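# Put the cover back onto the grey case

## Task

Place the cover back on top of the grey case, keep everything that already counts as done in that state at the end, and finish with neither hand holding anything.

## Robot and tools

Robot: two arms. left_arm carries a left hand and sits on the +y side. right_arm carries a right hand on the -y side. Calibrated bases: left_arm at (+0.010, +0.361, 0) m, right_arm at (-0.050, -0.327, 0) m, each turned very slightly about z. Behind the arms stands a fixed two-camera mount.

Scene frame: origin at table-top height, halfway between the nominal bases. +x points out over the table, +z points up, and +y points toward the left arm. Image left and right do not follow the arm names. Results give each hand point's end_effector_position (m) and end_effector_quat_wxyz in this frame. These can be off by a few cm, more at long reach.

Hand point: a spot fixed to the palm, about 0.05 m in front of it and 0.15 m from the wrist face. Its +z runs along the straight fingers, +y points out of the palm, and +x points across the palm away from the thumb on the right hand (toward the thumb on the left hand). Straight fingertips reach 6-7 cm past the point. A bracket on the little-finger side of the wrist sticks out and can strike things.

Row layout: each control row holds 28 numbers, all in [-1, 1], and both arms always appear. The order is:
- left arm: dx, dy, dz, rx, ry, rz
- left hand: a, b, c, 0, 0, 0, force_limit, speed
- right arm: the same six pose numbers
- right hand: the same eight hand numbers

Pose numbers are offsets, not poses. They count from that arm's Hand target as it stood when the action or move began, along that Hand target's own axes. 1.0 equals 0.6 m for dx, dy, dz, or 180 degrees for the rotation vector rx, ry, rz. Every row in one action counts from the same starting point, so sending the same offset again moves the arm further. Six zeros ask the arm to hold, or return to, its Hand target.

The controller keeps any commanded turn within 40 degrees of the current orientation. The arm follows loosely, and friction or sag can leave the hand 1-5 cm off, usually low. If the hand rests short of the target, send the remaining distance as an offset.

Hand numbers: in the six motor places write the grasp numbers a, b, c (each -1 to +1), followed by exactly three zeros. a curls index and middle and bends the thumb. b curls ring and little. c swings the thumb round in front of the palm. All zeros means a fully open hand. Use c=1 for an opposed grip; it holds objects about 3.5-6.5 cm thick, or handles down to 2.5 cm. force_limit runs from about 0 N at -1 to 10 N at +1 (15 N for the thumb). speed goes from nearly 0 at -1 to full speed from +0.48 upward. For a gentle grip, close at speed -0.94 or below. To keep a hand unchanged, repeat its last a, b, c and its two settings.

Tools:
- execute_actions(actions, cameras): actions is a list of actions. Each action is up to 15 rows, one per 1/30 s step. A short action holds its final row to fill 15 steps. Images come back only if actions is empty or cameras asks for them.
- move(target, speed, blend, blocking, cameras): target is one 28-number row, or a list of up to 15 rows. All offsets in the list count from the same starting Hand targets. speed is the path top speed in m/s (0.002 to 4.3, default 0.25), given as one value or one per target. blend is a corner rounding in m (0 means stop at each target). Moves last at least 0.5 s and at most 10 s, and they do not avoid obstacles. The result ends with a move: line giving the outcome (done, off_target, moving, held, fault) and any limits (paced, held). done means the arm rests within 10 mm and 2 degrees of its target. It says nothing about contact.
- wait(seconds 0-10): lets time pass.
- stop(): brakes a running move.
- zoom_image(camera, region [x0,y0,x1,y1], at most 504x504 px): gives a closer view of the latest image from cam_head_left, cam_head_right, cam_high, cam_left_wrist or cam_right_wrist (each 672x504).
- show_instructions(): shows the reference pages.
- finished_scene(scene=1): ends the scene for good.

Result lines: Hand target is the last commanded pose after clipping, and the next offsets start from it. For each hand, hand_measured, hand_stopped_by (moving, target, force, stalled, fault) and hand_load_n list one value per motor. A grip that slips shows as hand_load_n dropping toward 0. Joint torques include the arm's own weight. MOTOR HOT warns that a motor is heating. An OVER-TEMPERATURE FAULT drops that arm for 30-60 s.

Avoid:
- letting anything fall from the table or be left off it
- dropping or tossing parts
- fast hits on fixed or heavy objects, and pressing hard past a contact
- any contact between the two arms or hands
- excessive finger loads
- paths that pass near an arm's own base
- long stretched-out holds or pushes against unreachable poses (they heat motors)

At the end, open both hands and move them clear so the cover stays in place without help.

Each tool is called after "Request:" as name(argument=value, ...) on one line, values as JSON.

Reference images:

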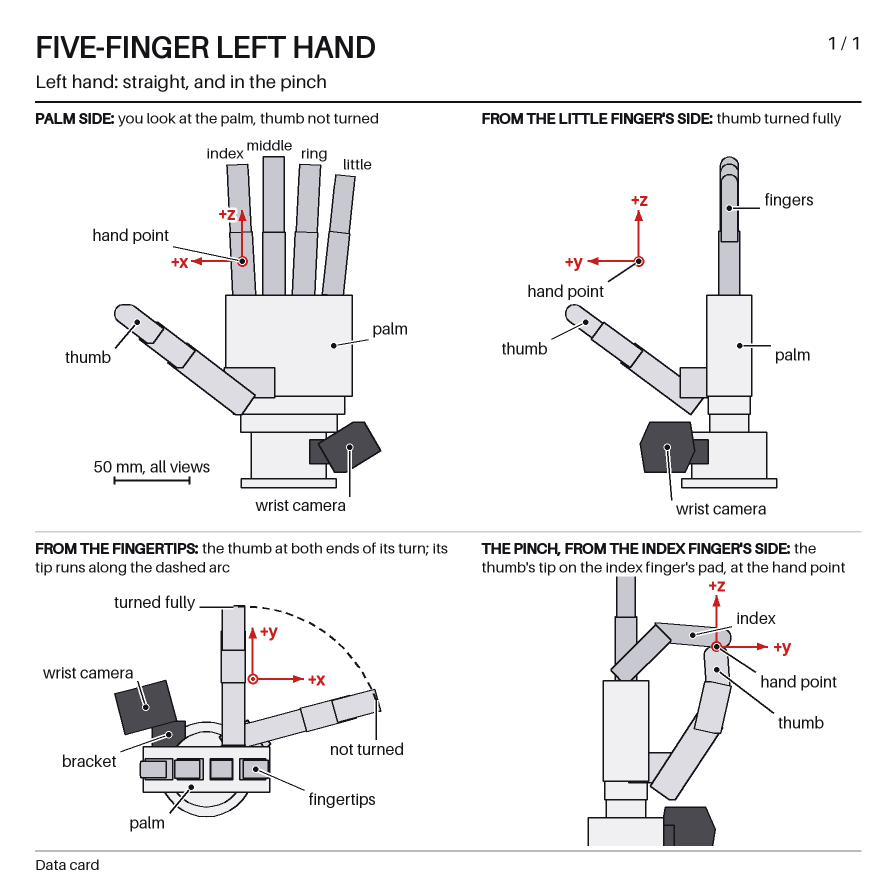

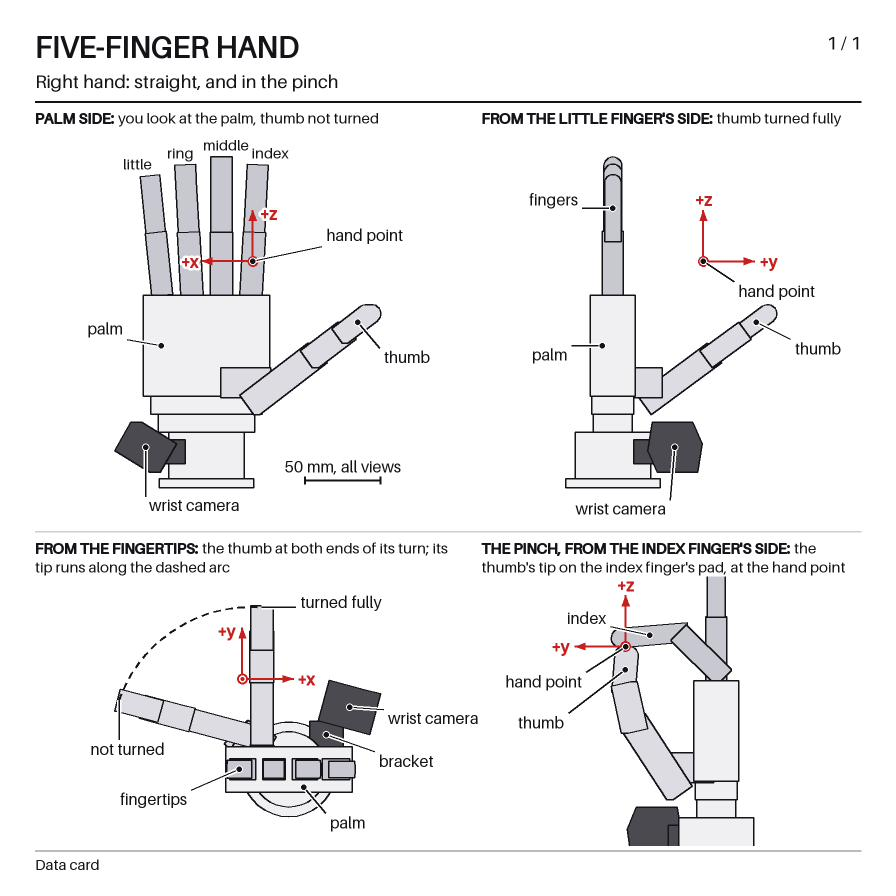

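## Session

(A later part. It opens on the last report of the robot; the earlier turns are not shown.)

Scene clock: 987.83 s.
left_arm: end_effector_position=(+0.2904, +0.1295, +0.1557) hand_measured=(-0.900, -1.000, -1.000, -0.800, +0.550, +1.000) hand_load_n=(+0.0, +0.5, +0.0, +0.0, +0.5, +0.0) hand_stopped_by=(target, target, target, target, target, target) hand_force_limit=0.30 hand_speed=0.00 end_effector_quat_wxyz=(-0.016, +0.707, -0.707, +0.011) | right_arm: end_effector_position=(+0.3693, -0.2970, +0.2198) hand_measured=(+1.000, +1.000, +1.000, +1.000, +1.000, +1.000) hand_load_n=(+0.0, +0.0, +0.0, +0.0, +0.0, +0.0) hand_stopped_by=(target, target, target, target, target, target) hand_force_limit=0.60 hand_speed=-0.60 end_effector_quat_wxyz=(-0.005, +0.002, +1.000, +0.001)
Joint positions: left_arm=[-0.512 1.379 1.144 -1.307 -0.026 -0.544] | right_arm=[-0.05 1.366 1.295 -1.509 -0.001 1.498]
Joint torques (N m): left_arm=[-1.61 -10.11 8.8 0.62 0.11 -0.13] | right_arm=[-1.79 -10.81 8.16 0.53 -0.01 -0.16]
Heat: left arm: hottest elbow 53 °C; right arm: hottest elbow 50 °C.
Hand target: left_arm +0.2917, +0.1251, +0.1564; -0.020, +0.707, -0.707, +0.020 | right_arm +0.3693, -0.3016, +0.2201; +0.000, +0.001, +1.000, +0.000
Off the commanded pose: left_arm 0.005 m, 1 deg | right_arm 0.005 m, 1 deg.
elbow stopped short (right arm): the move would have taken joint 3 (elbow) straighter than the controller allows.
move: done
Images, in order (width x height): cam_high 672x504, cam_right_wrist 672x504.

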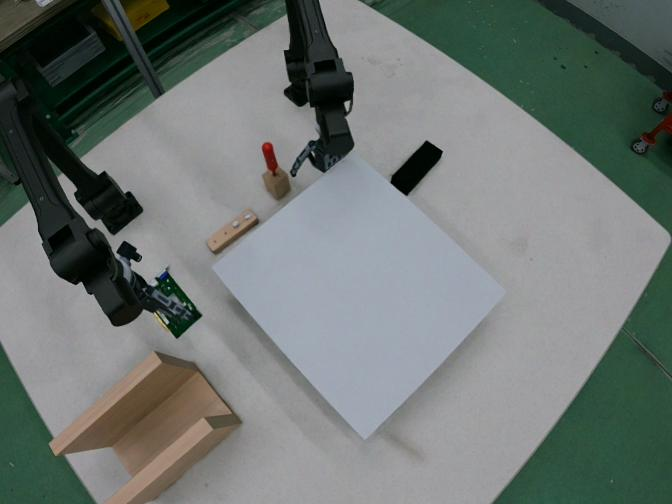

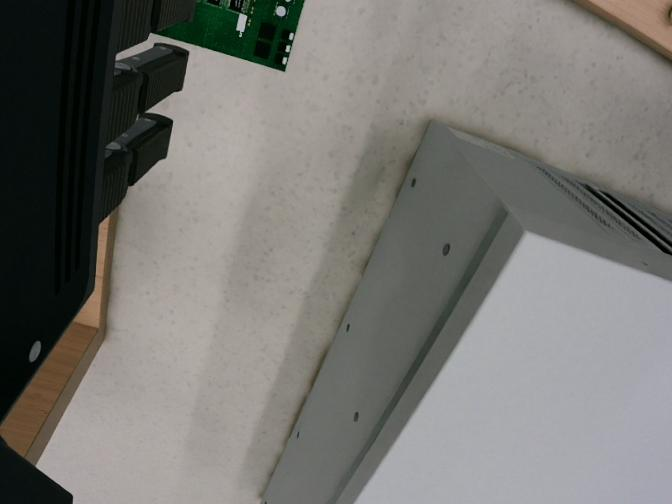

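Request:
zoom_image(camera="cam_right_wrist", region=[480, 185, 530, 235])

Request:
zoom_image(camera="cam_right_wrist", region=[330, 420, 430, 504])

Request:
zoom_image(camera="cam_right_wrist", region=[400, 100, 480, 180])

Request:
zoom_image(camera="cam_right_wrist", region=[240, 404, 340, 504])

Scaled by 10.080 from the camera's 672x504 image, which has a finer 960x720 frame.

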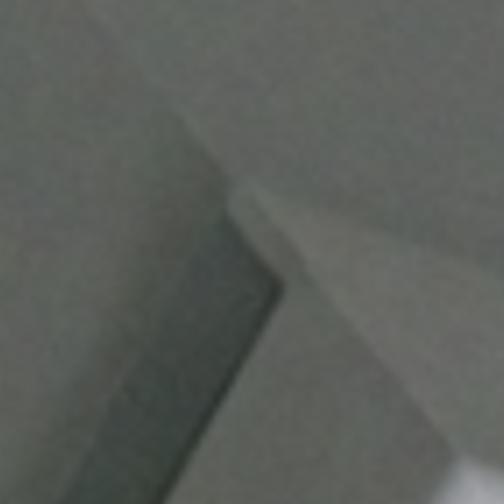

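Scaled by 5.040 from the camera's 672x504 image, which has a finer 960x720 frame.

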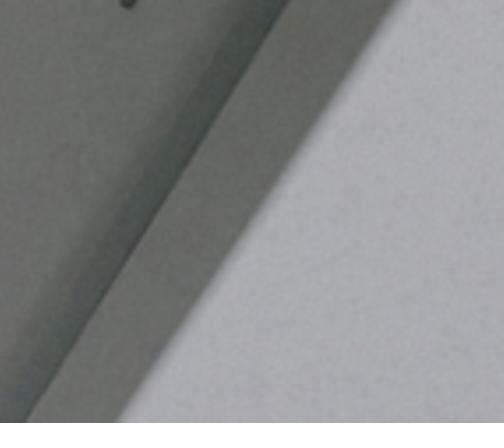

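Scaled by 6.300 from the camera's 672x504 image, which has a finer 960x720 frame.

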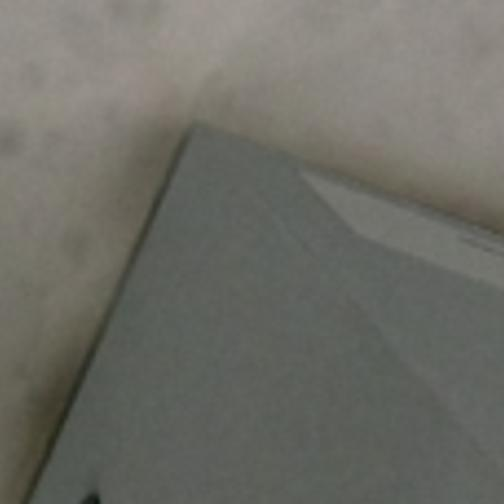

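Scaled by 5.040 from the camera's 672x504 image, which has a finer 960x720 frame.

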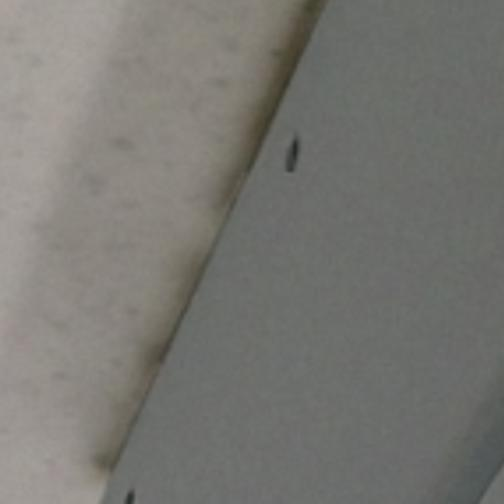

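Request:
move(target=[[0,0,0,0,0,0,1.0,1.0,0.0,0,0,0,0.3,0.0,0.2,0.0,-0.033,0,0,0,0,0,0,0,0,0,0.6,-0.6],[0,0,0,0,0,0,1.0,1.0,0.0,0,0,0,0.3,0.0,0.2,0.17,-0.033,0,0,0,0,0,0,0,0,0,0.6,-0.6]], speed=0.15, blend=[0.02,0], cameras=["cam_right_wrist","cam_high"])

Scene clock: 999.43 s.
left_arm: end_effector_position=(+0.2904, +0.1295, +0.1557) hand_measured=(-0.900, -1.000, -1.000, -0.800, +0.550, +1.000) hand_load_n=(+0.0, +0.0, +0.5, +0.0, +0.0, +0.0) hand_stopped_by=(target, target, target, target, target, target) hand_force_limit=0.30 hand_speed=0.00 end_effector_quat_wxyz=(-0.016, +0.707, -0.707, +0.011) | right_arm: end_effector_position=(+0.2463, -0.2023, +0.2373) hand_measured=(+1.000, +1.000, +1.000, +1.000, +1.000, +1.000) hand_load_n=(+0.0, +0.0, +0.0, +0.0, +0.0, +0.0) hand_stopped_by=(target, target, target, target, target, target) hand_force_limit=0.60 hand_speed=-0.60 end_effector_quat_wxyz=(-0.002, -0.002, +1.000, +0.001)
Joint positions: left_arm=[-0.512 1.379 1.144 -1.307 -0.026 -0.544] | right_arm=[0.263 1.052 1.084 -1.607 -0.004 1.802]
Joint torques (N m): left_arm=[-1.38 -10.17 8.95 0.69 0.07 -0.08] | right_arm=[-0.15 -5.71 9.44 0.14 0.1 0.11]
Heat: left arm: hottest elbow 52 °C; right arm: hottest elbow 50 °C.
Hand target: left_arm +0.2917, +0.1251, +0.1564; -0.020, +0.707, -0.707, +0.020 | right_arm +0.2494, -0.1995, +0.2399; +0.000, +0.000, +1.000, +0.000
Off the commanded pose: left_arm 0.005 m, 1 deg | right_arm 0.005 m, 0 deg.
move: done
Images, in order (width x height): cam_high 672x504, cam_right_wrist 672x504.

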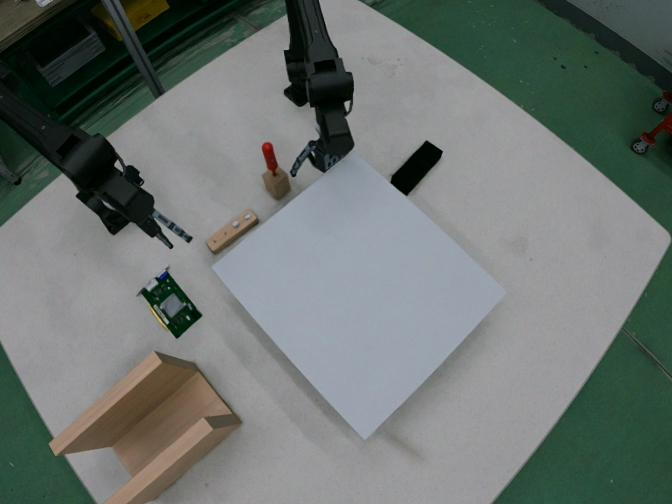

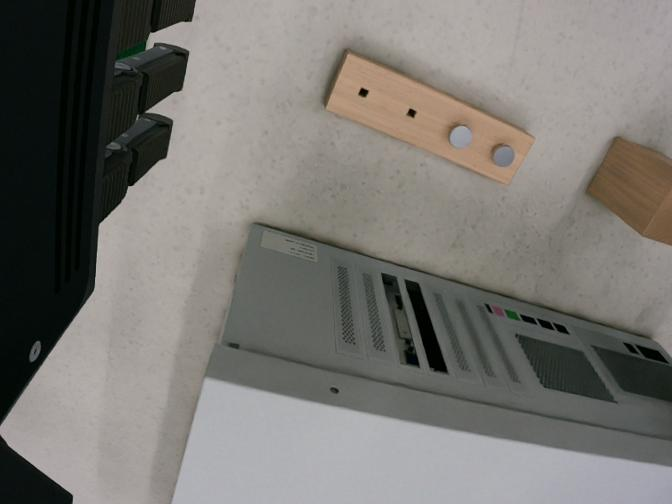

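Request:
zoom_image(camera="cam_right_wrist", region=[195, 320, 275, 400])

Request:
zoom_image(camera="cam_right_wrist", region=[300, 350, 380, 430])

Request:
zoom_image(camera="cam_right_wrist", region=[430, 350, 590, 470])

Scaled by 6.300 from the camera's 672x504 image, which has a finer 960x720 frame.

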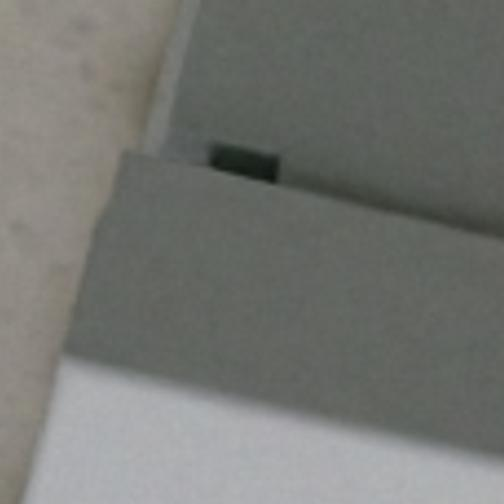

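Scaled by 6.300 from the camera's 672x504 image, which has a finer 960x720 frame.

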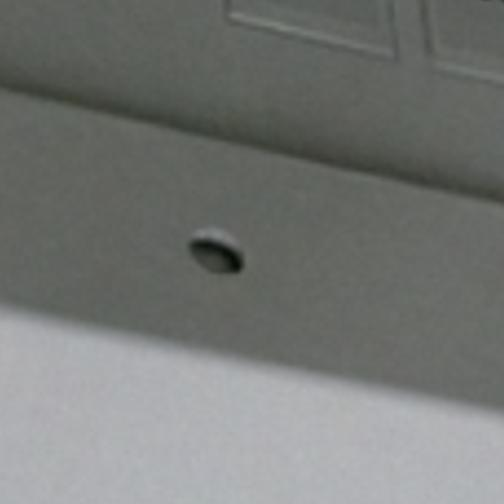

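Scaled by 3.150 from the camera's 672x504 image, which has a finer 960x720 frame.

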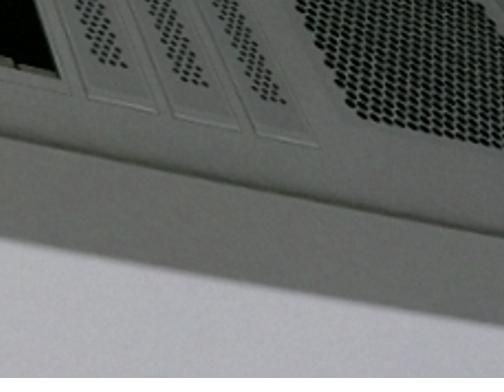

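Request:
zoom_image(camera="cam_right_wrist", region=[320, 378, 350, 402])

Scaled by 16.800 from the camera's 672x504 image, which has a finer 960x720 frame.

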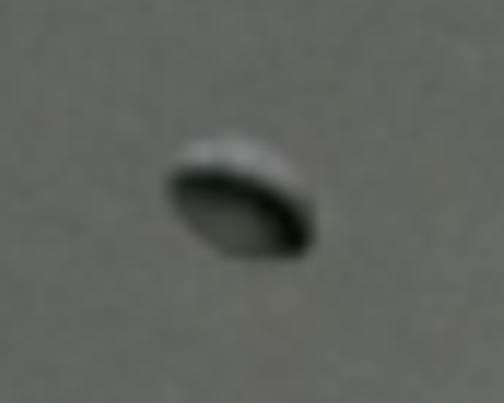

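Request:
move(target=[[0,0.07,0,0,0,0,1.0,1.0,0.0,0,0,0,0.3,0.0,0,0,0,0,0,0,0,0,0,0,0,0,0.6,-0.6],[0,0.07,-0.29,0,0,0,1.0,1.0,0.0,0,0,0,0.3,0.0,0,0,0,0,0,0,0,0,0,0,0,0,0.6,-0.6],[-0.292,0.0,-0.29,0,0,-0.5,1.0,1.0,0.0,0,0,0,0.3,0.0,0,0,0,0,0,0,0,0,0,0,0,0,0.6,-0.6],[-0.275,-0.13,-0.107,0,0,-0.5,1.0,1.0,0.0,0,0,0,0.3,0.0,0,0,0,0,0,0,0,0,0,0,0,0,0.6,-0.6]], speed=[0.08,0.15,0.2,0.15], blend=[0,0.03,0.03,0], cameras=["cam_left_wrist","cam_head_left"])

Scene clock: 1013.00 s.
left_arm: end_effector_position=(+0.3607, +0.2927, +0.2253) hand_measured=(-0.900, -1.000, -1.000, -0.800, +0.550, +1.000) hand_load_n=(+0.0, +0.0, +0.0, +0.0, +0.0, +0.0) hand_stopped_by=(target, target, target, target, target, target) hand_force_limit=0.30 hand_speed=0.00 end_effector_quat_wxyz=(+0.001, +1.000, +0.000, +0.022) | right_arm: end_effector_position=(+0.2464, -0.2024, +0.2373) hand_measured=(+1.000, +1.000, +1.000, +1.000, +1.000, +1.000) hand_load_n=(+0.0, +0.0, -0.5, +0.0, +0.0, +0.0) hand_stopped_by=(target, target, target, target, target, target) hand_force_limit=0.60 hand_speed=-0.60 end_effector_quat_wxyz=(-0.002, -0.002, +1.000, +0.001)
Joint positions: left_arm=[0.008 1.144 1.113 -1.496 0.002 -1.594] | right_arm=[0.263 1.052 1.084 -1.607 -0.004 1.803]
Joint torques (N m): left_arm=[-0.97 -5.83 9.54 0.91 0.14 -0.07] | right_arm=[-0.09 -5.77 9.44 0.16 0.1 0.11]
Heat: left arm: hottest elbow 51 °C; right arm: hottest elbow 48 °C.
Hand target: left_arm +0.3660, +0.2901, +0.2248; +0.000, +1.000, +0.000, +0.028 | right_arm +0.2494, -0.1995, +0.2399; +0.000, +0.001, +1.000, +0.000
Off the commanded pose: left_arm 0.006 m, 1 deg | right_arm 0.005 m, 0 deg.
move: done
Images, in order (width x height): cam_head_left 672x504, cam_left_wrist 672x504.

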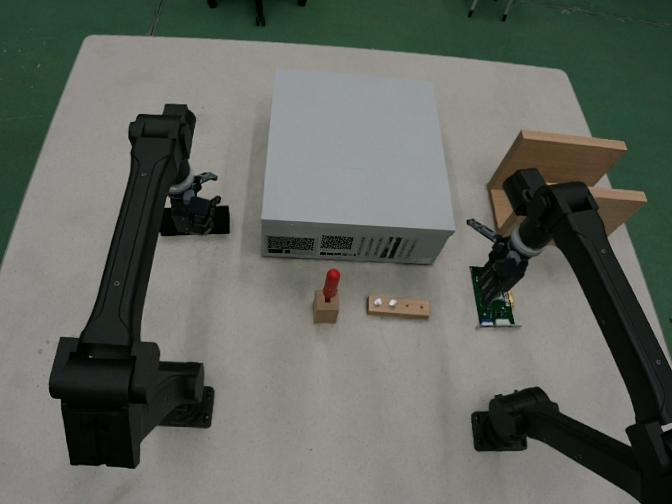

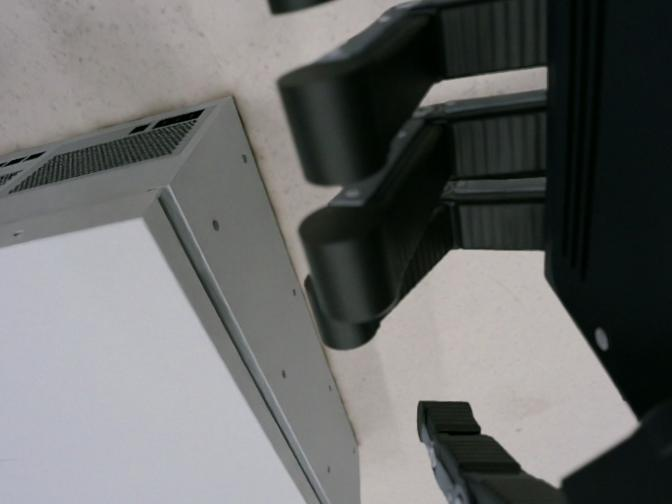

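Request:
zoom_image(camera="cam_left_wrist", region=[110, 160, 210, 260])

Request:
zoom_image(camera="cam_left_wrist", region=[260, 404, 380, 504])

Request:
zoom_image(camera="cam_left_wrist", region=[0, 200, 60, 260])

Request:
zoom_image(camera="cam_head_left", region=[250, 205, 300, 245])

Request:
zoom_image(camera="cam_head_left", region=[410, 205, 460, 245])

Scaled by 5.040 from the camera's 672x504 image, which has a finer 960x720 frame.

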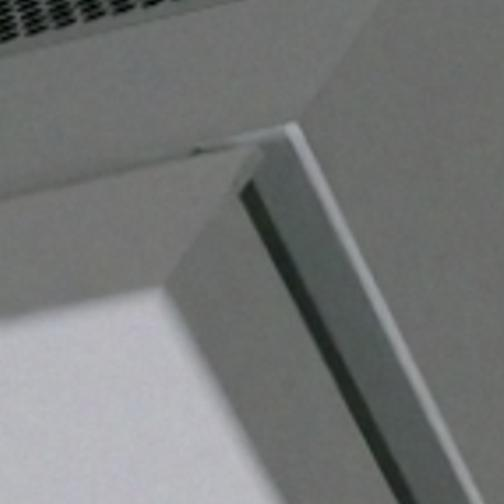

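Scaled by 4.200 from the camera's 672x504 image, which has a finer 960x720 frame.

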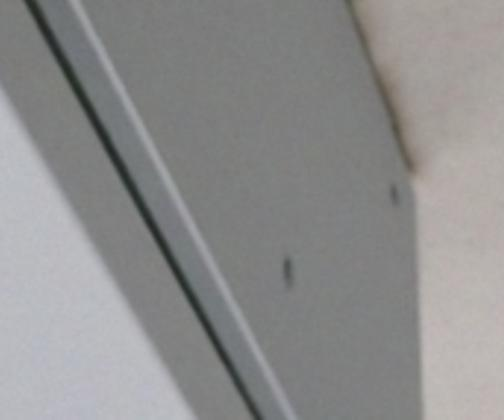

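Scaled by 8.400 from the camera's 672x504 image, which has a finer 960x720 frame.

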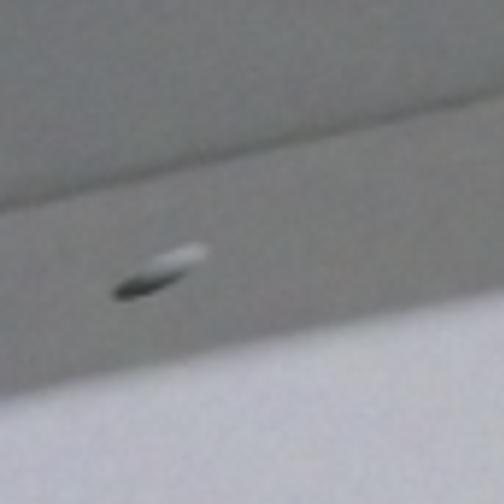

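Scaled by 10.080 from the camera's 672x504 image, which has a finer 960x720 frame.

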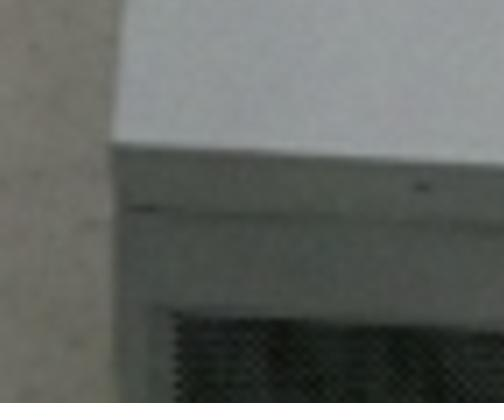

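Scaled by 10.080 from the camera's 672x504 image, which has a finer 960x720 frame.

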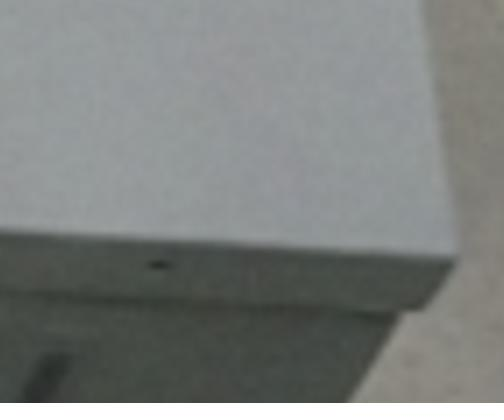

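Request:
move(target=[[0,-0.03,0,0,0,0,1.0,1.0,0.0,0,0,0,0.3,0.0,0,0,0,0,0,0,0,0,0,0,0,0,0.6,-0.6],[0.72,0.0,0.0735,0,0,0,1.0,1.0,0.0,0,0,0,0.3,0.0,0,0,0,0,0,0,0,0,0,0,0,0,0.6,-0.6]], speed=[0.1,0.2], blend=[0.01,0], cameras=["cam_left_wrist"])

Scene clock: 1020.20 s.
left_arm: end_effector_position=(+0.7944, +0.2974, +0.1993) hand_measured=(-0.900, -1.000, -1.000, -0.800, +0.550, +1.000) hand_load_n=(+0.0, +0.5, +0.0, +0.0, +0.0, +0.0) hand_stopped_by=(target, target, target, target, target, target) hand_force_limit=0.30 hand_speed=0.00 end_effector_quat_wxyz=(+0.004, +0.996, +0.010, +0.087) | right_arm: end_effector_position=(+0.2464, -0.2024, +0.2373) hand_measured=(+1.000, +1.000, +1.000, +1.000, +1.000, +1.000) hand_load_n=(+0.0, +0.0, +0.0, +0.5, -0.5, +0.0) hand_stopped_by=(target, target, target, target, target, target) hand_force_limit=0.60 hand_speed=-0.60 end_effector_quat_wxyz=(-0.002, -0.002, +1.000, +0.001)
Joint positions: left_arm=[0.029 2.375 2.677 -1.697 0.006 -1.595] | right_arm=[0.263 1.052 1.084 -1.607 -0.004 1.803]
Joint torques (N m): left_arm=[-1.55 -19.55 13.05 -0.02 0.28 -0.13] | right_arm=[-0.15 -5.77 9.44 0.13 0.1 0.11]
Heat: left arm: hottest elbow 51 °C; right arm: hottest elbow 48 °C.
Hand target: left_arm +0.7999, +0.2902, +0.2048; +0.000, +1.000, +0.000, +0.028 | right_arm +0.2494, -0.1995, +0.2399; +0.000, +0.001, +1.000, +0.000
Off the commanded pose: left_arm 0.011 m, 7 deg | right_arm 0.005 m, 0 deg.
joint sent to its limit (left arm) — joint 4 (wrist pitch), lower limit. The joint targets are off in orientation, not in position.
move: off_target (left_arm); blend cut to 0.009 m at target 1
Images, in order (width x height): cam_left_wrist 672x504.

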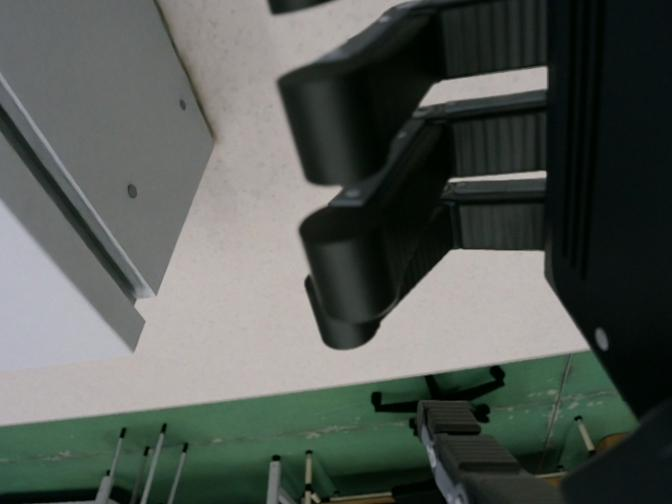

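Request:
zoom_image(camera="cam_left_wrist", region=[90, 260, 190, 360])

Request:
zoom_image(camera="cam_left_wrist", region=[110, 270, 160, 320])

Request:
zoom_image(camera="cam_left_wrist", region=[0, 70, 100, 170])

Request:
zoom_image(camera="cam_left_wrist", region=[140, 70, 240, 170])

Scaled by 5.040 from the camera's 672x504 image, which has a finer 960x720 frame.

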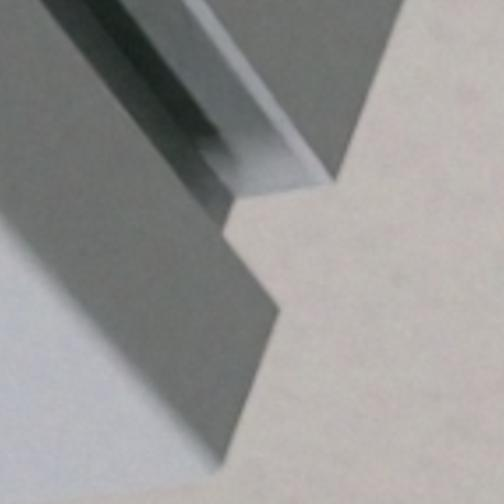

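Scaled by 10.080 from the camera's 672x504 image, which has a finer 960x720 frame.

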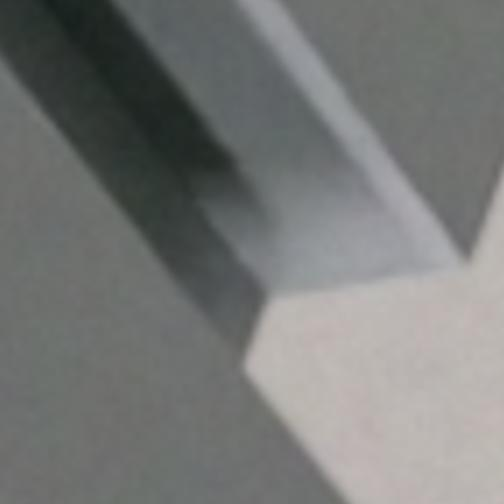

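Scaled by 5.040 from the camera's 672x504 image, which has a finer 960x720 frame.

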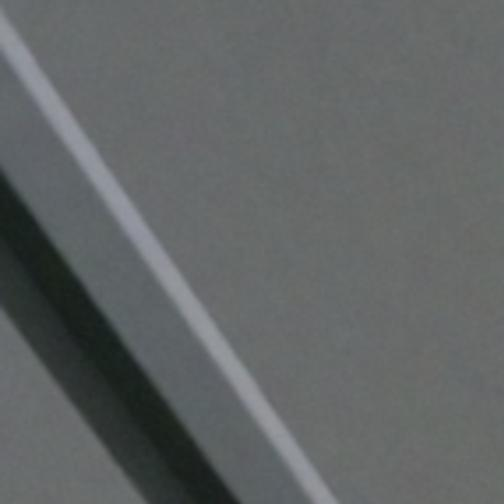

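Scaled by 5.040 from the camera's 672x504 image, which has a finer 960x720 frame.

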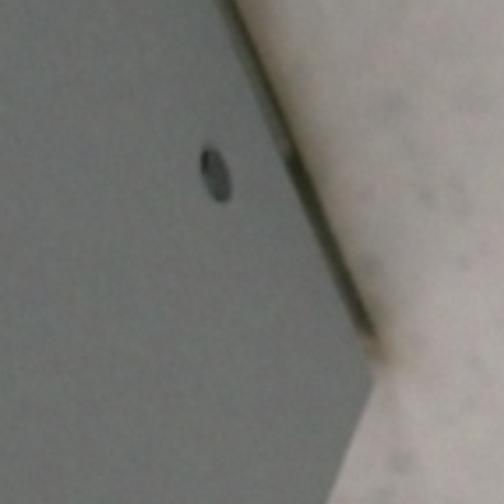

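Request:
zoom_image(camera="cam_left_wrist", region=[100, 280, 150, 330])

Request:
zoom_image(camera="cam_left_wrist", region=[140, 0, 200, 60])

Request:
zoom_image(camera="cam_left_wrist", region=[60, 170, 130, 240])

Scaled by 10.080 from the camera's 672x504 image, which has a finer 960x720 frame.

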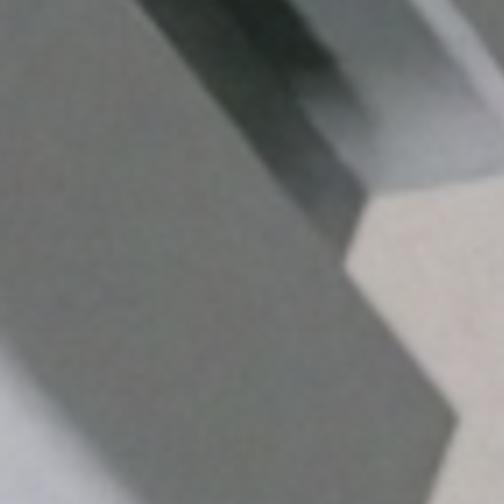

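Scaled by 8.400 from the camera's 672x504 image, which has a finer 960x720 frame.

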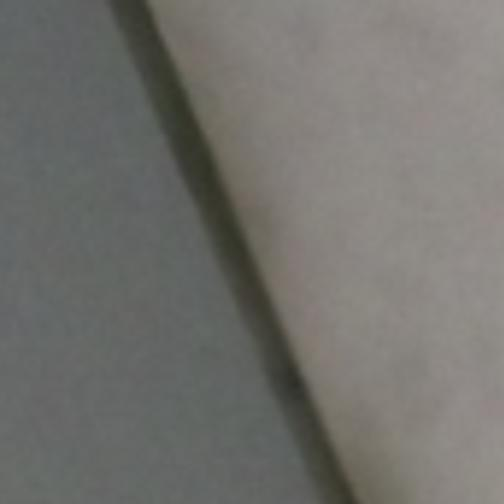

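Scaled by 7.200 from the camera's 672x504 image, which has a finer 960x720 frame.

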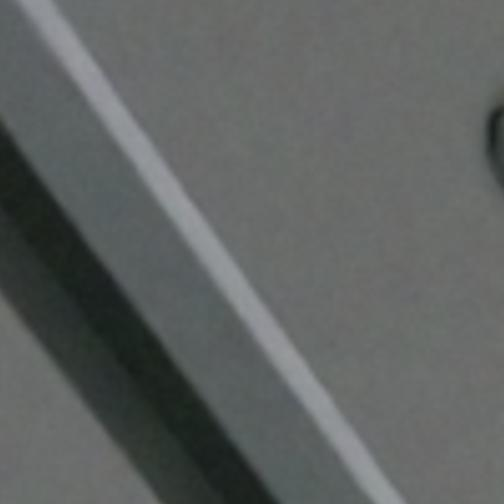

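Request:
execute_actions(actions=[])

Scene clock: 1024.03 s.
left_arm: end_effector_position=(+0.7944, +0.2974, +0.1993) hand_measured=(-0.900, -1.000, -1.000, -0.800, +0.550, +1.000) hand_load_n=(+0.0, +0.0, +0.0, +0.0, +0.0, +0.0) hand_stopped_by=(target, target, target, target, target, target) hand_force_limit=0.30 hand_speed=0.00 end_effector_quat_wxyz=(+0.004, +0.996, +0.010, +0.087) | right_arm: end_effector_position=(+0.2464, -0.2024, +0.2373) hand_measured=(+1.000, +1.000, +1.000, +1.000, +1.000, +1.000) hand_load_n=(+0.0, +0.0, +0.0, +0.0, +0.0, -0.5) hand_stopped_by=(target, target, target, target, target, target) hand_force_limit=0.60 hand_speed=-0.60 end_effector_quat_wxyz=(-0.002, -0.002, +1.000, +0.001)
Joint positions: left_arm=[0.029 2.375 2.677 -1.697 0.006 -1.595] | right_arm=[0.263 1.052 1.084 -1.607 -0.004 1.803]
Joint velocities: within noise
Joint torques (N m): left_arm=[-1.08 -19.14 12.88 0.16 0.32 -0.1] | right_arm=[-0.21 -5.66 9.42 0.12 0.1 0.11]
Heat: left arm: hottest elbow 52 °C; right arm: hottest elbow 48 °C.
Hand target: left_arm +0.7999, +0.2902, +0.2048; +0.000, +1.000, +0.000, +0.028 | right_arm +0.2494, -0.1995, +0.2399; +0.000, +0.001, +1.000, +0.000
Off the commanded pose: left_arm 0.011 m, 7 deg | right_arm 0.005 m, 0 deg.

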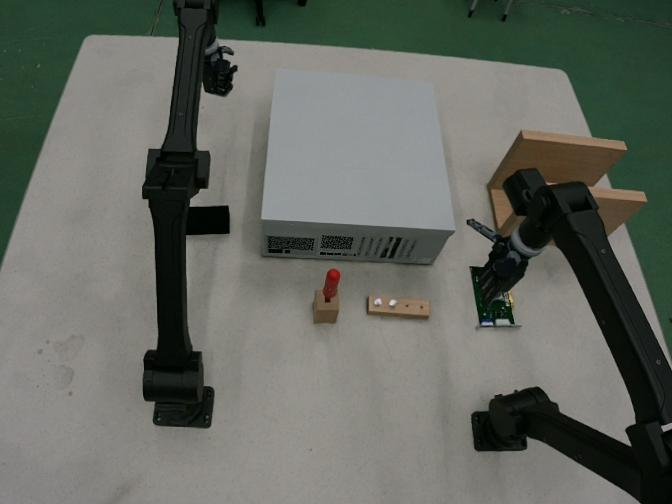

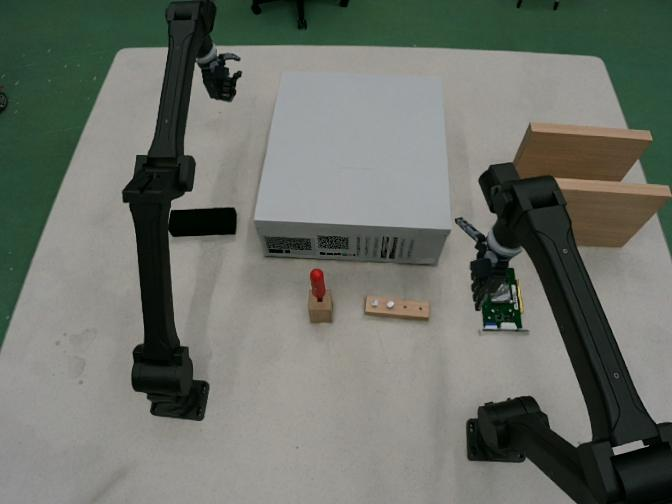

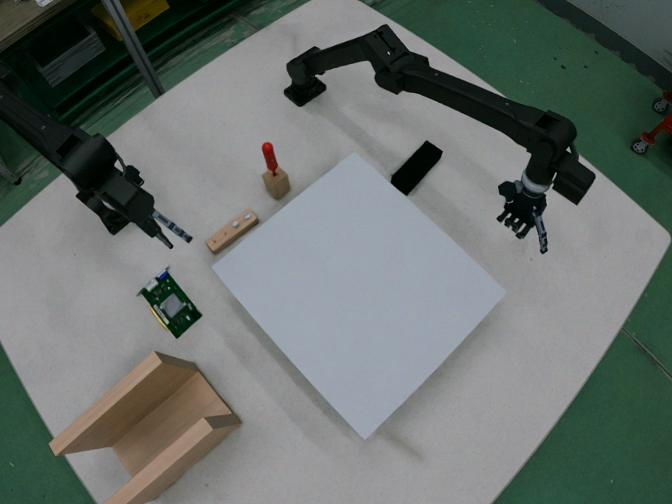

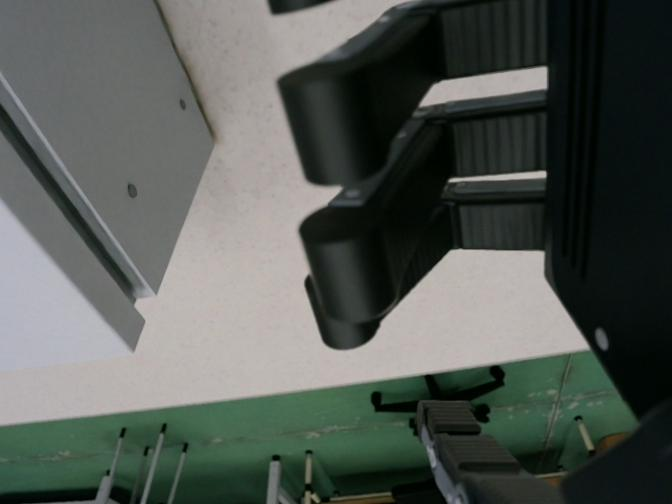

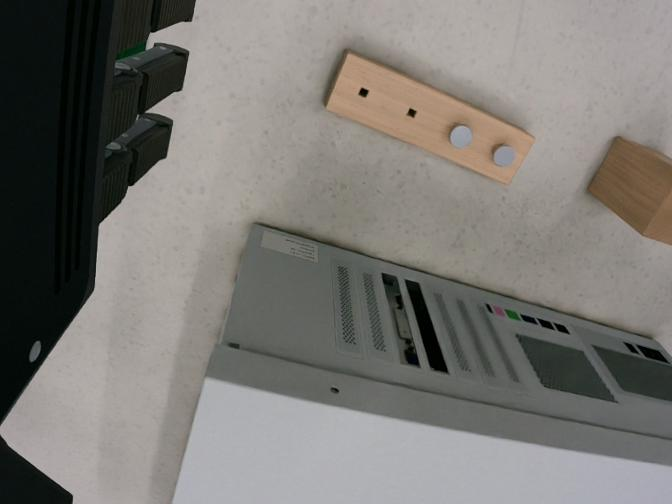

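Request:
zoom_image(camera="cam_left_wrist", region=[0, 60, 230, 380])

Request:
zoom_image(camera="cam_right_wrist", region=[160, 200, 360, 450])

Scaled by 1.575 from the camera's 672x504 image, which has a finer 960x720 frame.

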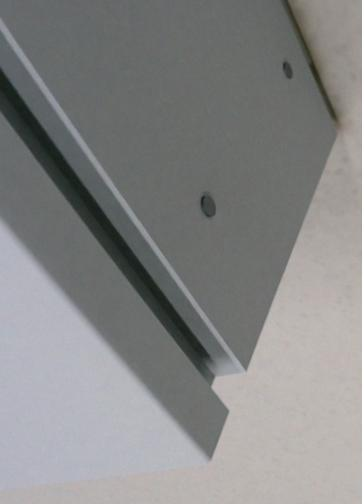

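Scaled by 2.016 from the camera's 672x504 image, which has a finer 960x720 frame.

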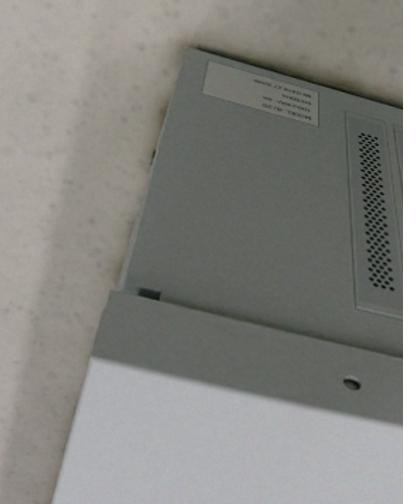

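Request:
move(target=[[0,0,0,0,0,0,1.0,1.0,0.0,0,0,0,0.3,0.0,0,-0.1675,0,0,0,0,0,0,0,0,0,0,0.6,-0.6],[0,0,0,0,0,0,1.0,1.0,0.0,0,0,0,0.3,0.0,-0.6093,-0.1675,0.01,0,0,0,0,0,0,0,0,0,0.6,-0.6]], blend=[0.03,0.0], speed=0.2, cameras=["cam_head_left","cam_high","cam_right_wrist"])

Scene clock: 1030.77 s.
left_arm: end_effector_position=(+0.7944, +0.2974, +0.1993) hand_measured=(-0.900, -1.000, -1.000, -0.800, +0.550, +1.000) hand_load_n=(+0.0, +0.0, +0.0, +0.0, -0.5, +0.0) hand_stopped_by=(target, target, target, target, target, target) hand_force_limit=0.30 hand_speed=0.00 end_effector_quat_wxyz=(+0.004, +0.996, +0.010, +0.087) | right_arm: end_effector_position=(+0.6013, -0.3068, +0.2120) hand_measured=(+1.000, +1.000, +1.000, +1.000, +1.000, +1.000) hand_load_n=(+0.0, +0.0, +0.0, +0.0, +0.0, +0.0) hand_stopped_by=(target, target, target, target, target, target) hand_force_limit=0.60 hand_speed=-0.60 end_effector_quat_wxyz=(-0.011, +0.000, +1.000, +0.001)
Joint positions: left_arm=[0.029 2.375 2.677 -1.697 0.006 -1.595] | right_arm=[-0.037 2.021 2.123 -1.694 -0.001 1.505]
Joint torques (N m): left_arm=[-0.97 -19.25 12.93 -0.05 0.36 -0.09] | right_arm=[-0.09 -18.84 13.18 -0.25 -0.16 0.1]
Heat: left arm: hottest elbow 53 °C; right arm: hottest elbow 48 °C.
Hand target: left_arm +0.7999, +0.2902, +0.2048; +0.000, +1.000, +0.000, +0.028 | right_arm +0.6148, -0.3002, +0.2342; +0.000, +0.000, +1.000, +0.000
Off the commanded pose: left_arm 0.011 m, 7 deg | right_arm 0.027 m, 1 deg.
joint sent to its limit (left arm) — joint 4 (wrist pitch), lower limit. The joint targets are off in orientation, not in position.
joint sent to its limit (right arm) — joint 4 (wrist pitch), lower limit. The joint targets still meet the commanded pose.
move: off_target (left_arm, right_arm)
Images, in order (width x height): cam_head_left 672x504, cam_high 672x504, cam_right_wrist 672x504.

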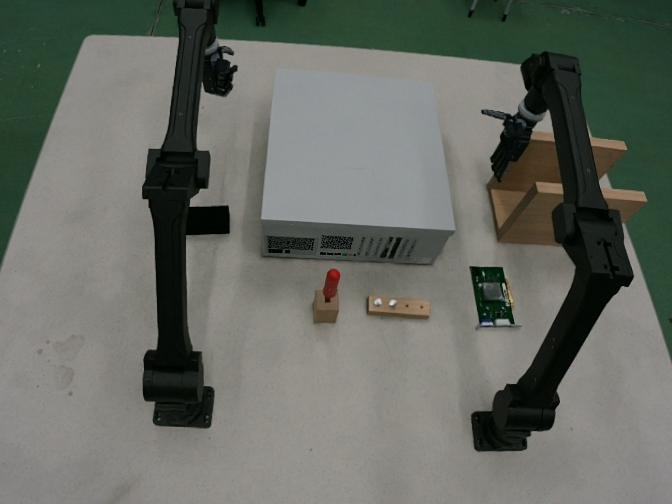

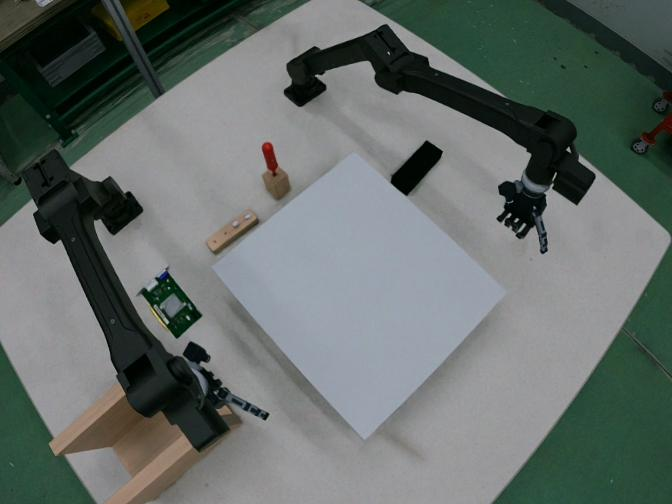

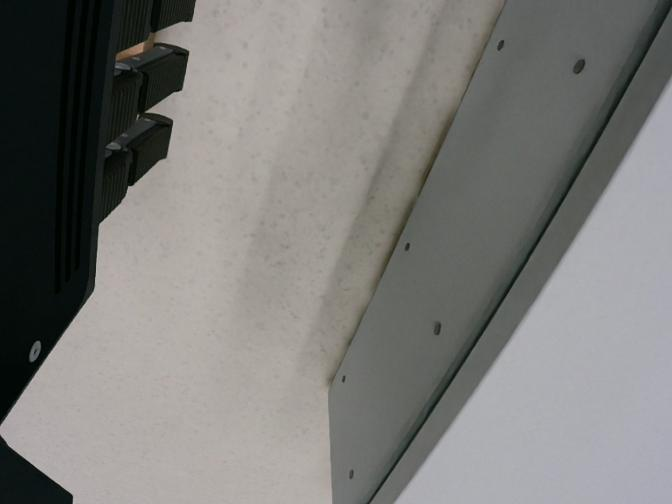

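Request:
move(target=[0,0,0,0,0,0,1.0,1.0,0.0,0,0,0,0.3,0.0,-0.017,0.1587,-0.015,0,0,0,0,0,0,0,0,0,0.6,-0.6], speed=0.1, cameras=["cam_head_left","cam_head_right","cam_right_wrist"])

Scene clock: 1032.90 s.
left_arm: end_effector_position=(+0.7944, +0.2974, +0.1993) hand_measured=(-0.900, -1.000, -1.000, -0.800, +0.550, +1.000) hand_load_n=(+0.0, +0.0, +0.0, +0.0, -0.5, +0.0) hand_stopped_by=(target, target, target, target, target, target) hand_force_limit=0.30 hand_speed=0.00 end_effector_quat_wxyz=(+0.004, +0.996, +0.010, +0.087) | right_arm: end_effector_position=(+0.6120, -0.2097, +0.2228) hand_measured=(+1.000, +1.000, +1.000, +1.000, +1.000, +1.000) hand_load_n=(+0.0, -0.5, +0.0, +0.0, +0.0, +0.0) hand_stopped_by=(target, target, target, target, target, target) hand_force_limit=0.60 hand_speed=-0.60 end_effector_quat_wxyz=(+0.006, -0.003, +1.000, +0.002)
Joint positions: left_arm=[0.029 2.375 2.677 -1.697 0.006 -1.595] | right_arm=[0.117 2.036 2.172 -1.694 -0.004 1.655]
Joint torques (N m): left_arm=[-1.2 -19.02 13.07 0.12 0.31 -0.05] | right_arm=[-0.5 -18.73 13.33 -0.17 -0.13 0.11]
Heat: left arm: hottest elbow 54 °C; right arm: hottest elbow 48 °C.
Hand target: left_arm +0.7999, +0.2902, +0.2048; +0.000, +1.000, +0.000, +0.028 | right_arm +0.6251, -0.2052, +0.2433; +0.000, +0.000, +1.000, +0.000
Off the commanded pose: left_arm 0.011 m, 7 deg | right_arm 0.025 m, 1 deg.
joint sent to its limit (left arm) — joint 4 (wrist pitch), lower limit. The joint targets are off in orientation, not in position.
joint sent to its limit (right arm) — joint 4 (wrist pitch), lower limit. The joint targets are off in orientation, not in position.
move: off_target (left_arm, right_arm)
Images, in order (width x height): cam_head_left 672x504, cam_head_right 672x504, cam_right_wrist 672x504.

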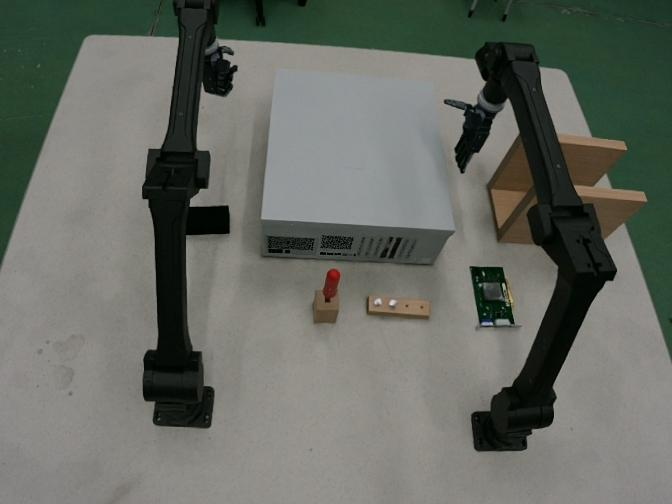

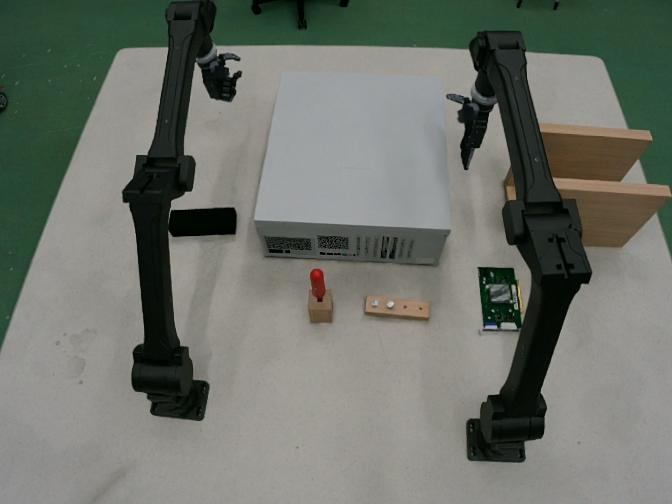

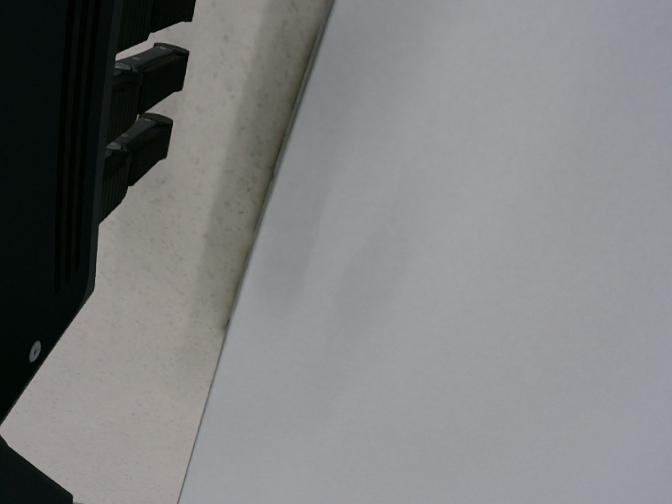

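Request:
move(target=[0,0,0,0,0,0,1.0,1.0,0.0,0,0,0,0.3,0.0,0,0,0.025,0,0,0,0,0,0,0,0,0,0.6,-0.6], speed=0.1, cameras=[])

Scene clock: 1034.37 s.
left_arm: end_effector_position=(+0.7944, +0.2974, +0.1993) hand_measured=(-0.900, -1.000, -1.000, -0.800, +0.550, +1.000) hand_load_n=(+0.0, +0.0, +0.0, +0.0, +0.0, +0.0) hand_stopped_by=(target, target, target, target, target, target) hand_force_limit=0.30 hand_speed=0.00 end_effector_quat_wxyz=(+0.004, +0.996, +0.010, +0.087) | right_arm: end_effector_position=(+0.6139, -0.2096, +0.2092) hand_measured=(+1.000, +1.000, +1.000, +1.000, +1.000, +1.000) hand_load_n=(+0.0, +0.0, +0.0, +0.0, +0.0, +0.0) hand_stopped_by=(target, target, target, target, target, target) hand_force_limit=0.60 hand_speed=-0.60 end_effector_quat_wxyz=(-0.004, -0.002, +1.000, +0.002)
Joint positions: left_arm=[0.029 2.375 2.677 -1.697 0.006 -1.595] | right_arm=[0.117 2.057 2.172 -1.694 -0.004 1.655]
Joint torques (N m): left_arm=[-1.03 -19.19 12.81 0.14 0.33 -0.08] | right_arm=[-0.5 -19.14 12.72 -0.21 -0.03 0.1]
Heat: left arm: hottest elbow 54 °C; right arm: hottest elbow 48 °C.
Hand target: left_arm +0.7999, +0.2902, +0.2048; +0.000, +1.000, +0.000, +0.028 | right_arm +0.6251, -0.2052, +0.2283; +0.000, +0.001, +1.000, +0.000
Off the commanded pose: left_arm 0.011 m, 7 deg | right_arm 0.023 m, 1 deg.
joint sent to its limit (left arm) — joint 4 (wrist pitch), lower limit. The joint targets are off in orientation, not in position.
joint sent to its limit (right arm) — joint 4 (wrist pitch), lower limit. The joint targets still meet the commanded pose.
move: off_target (left_arm, right_arm)
No camera images: "cameras" was empty.


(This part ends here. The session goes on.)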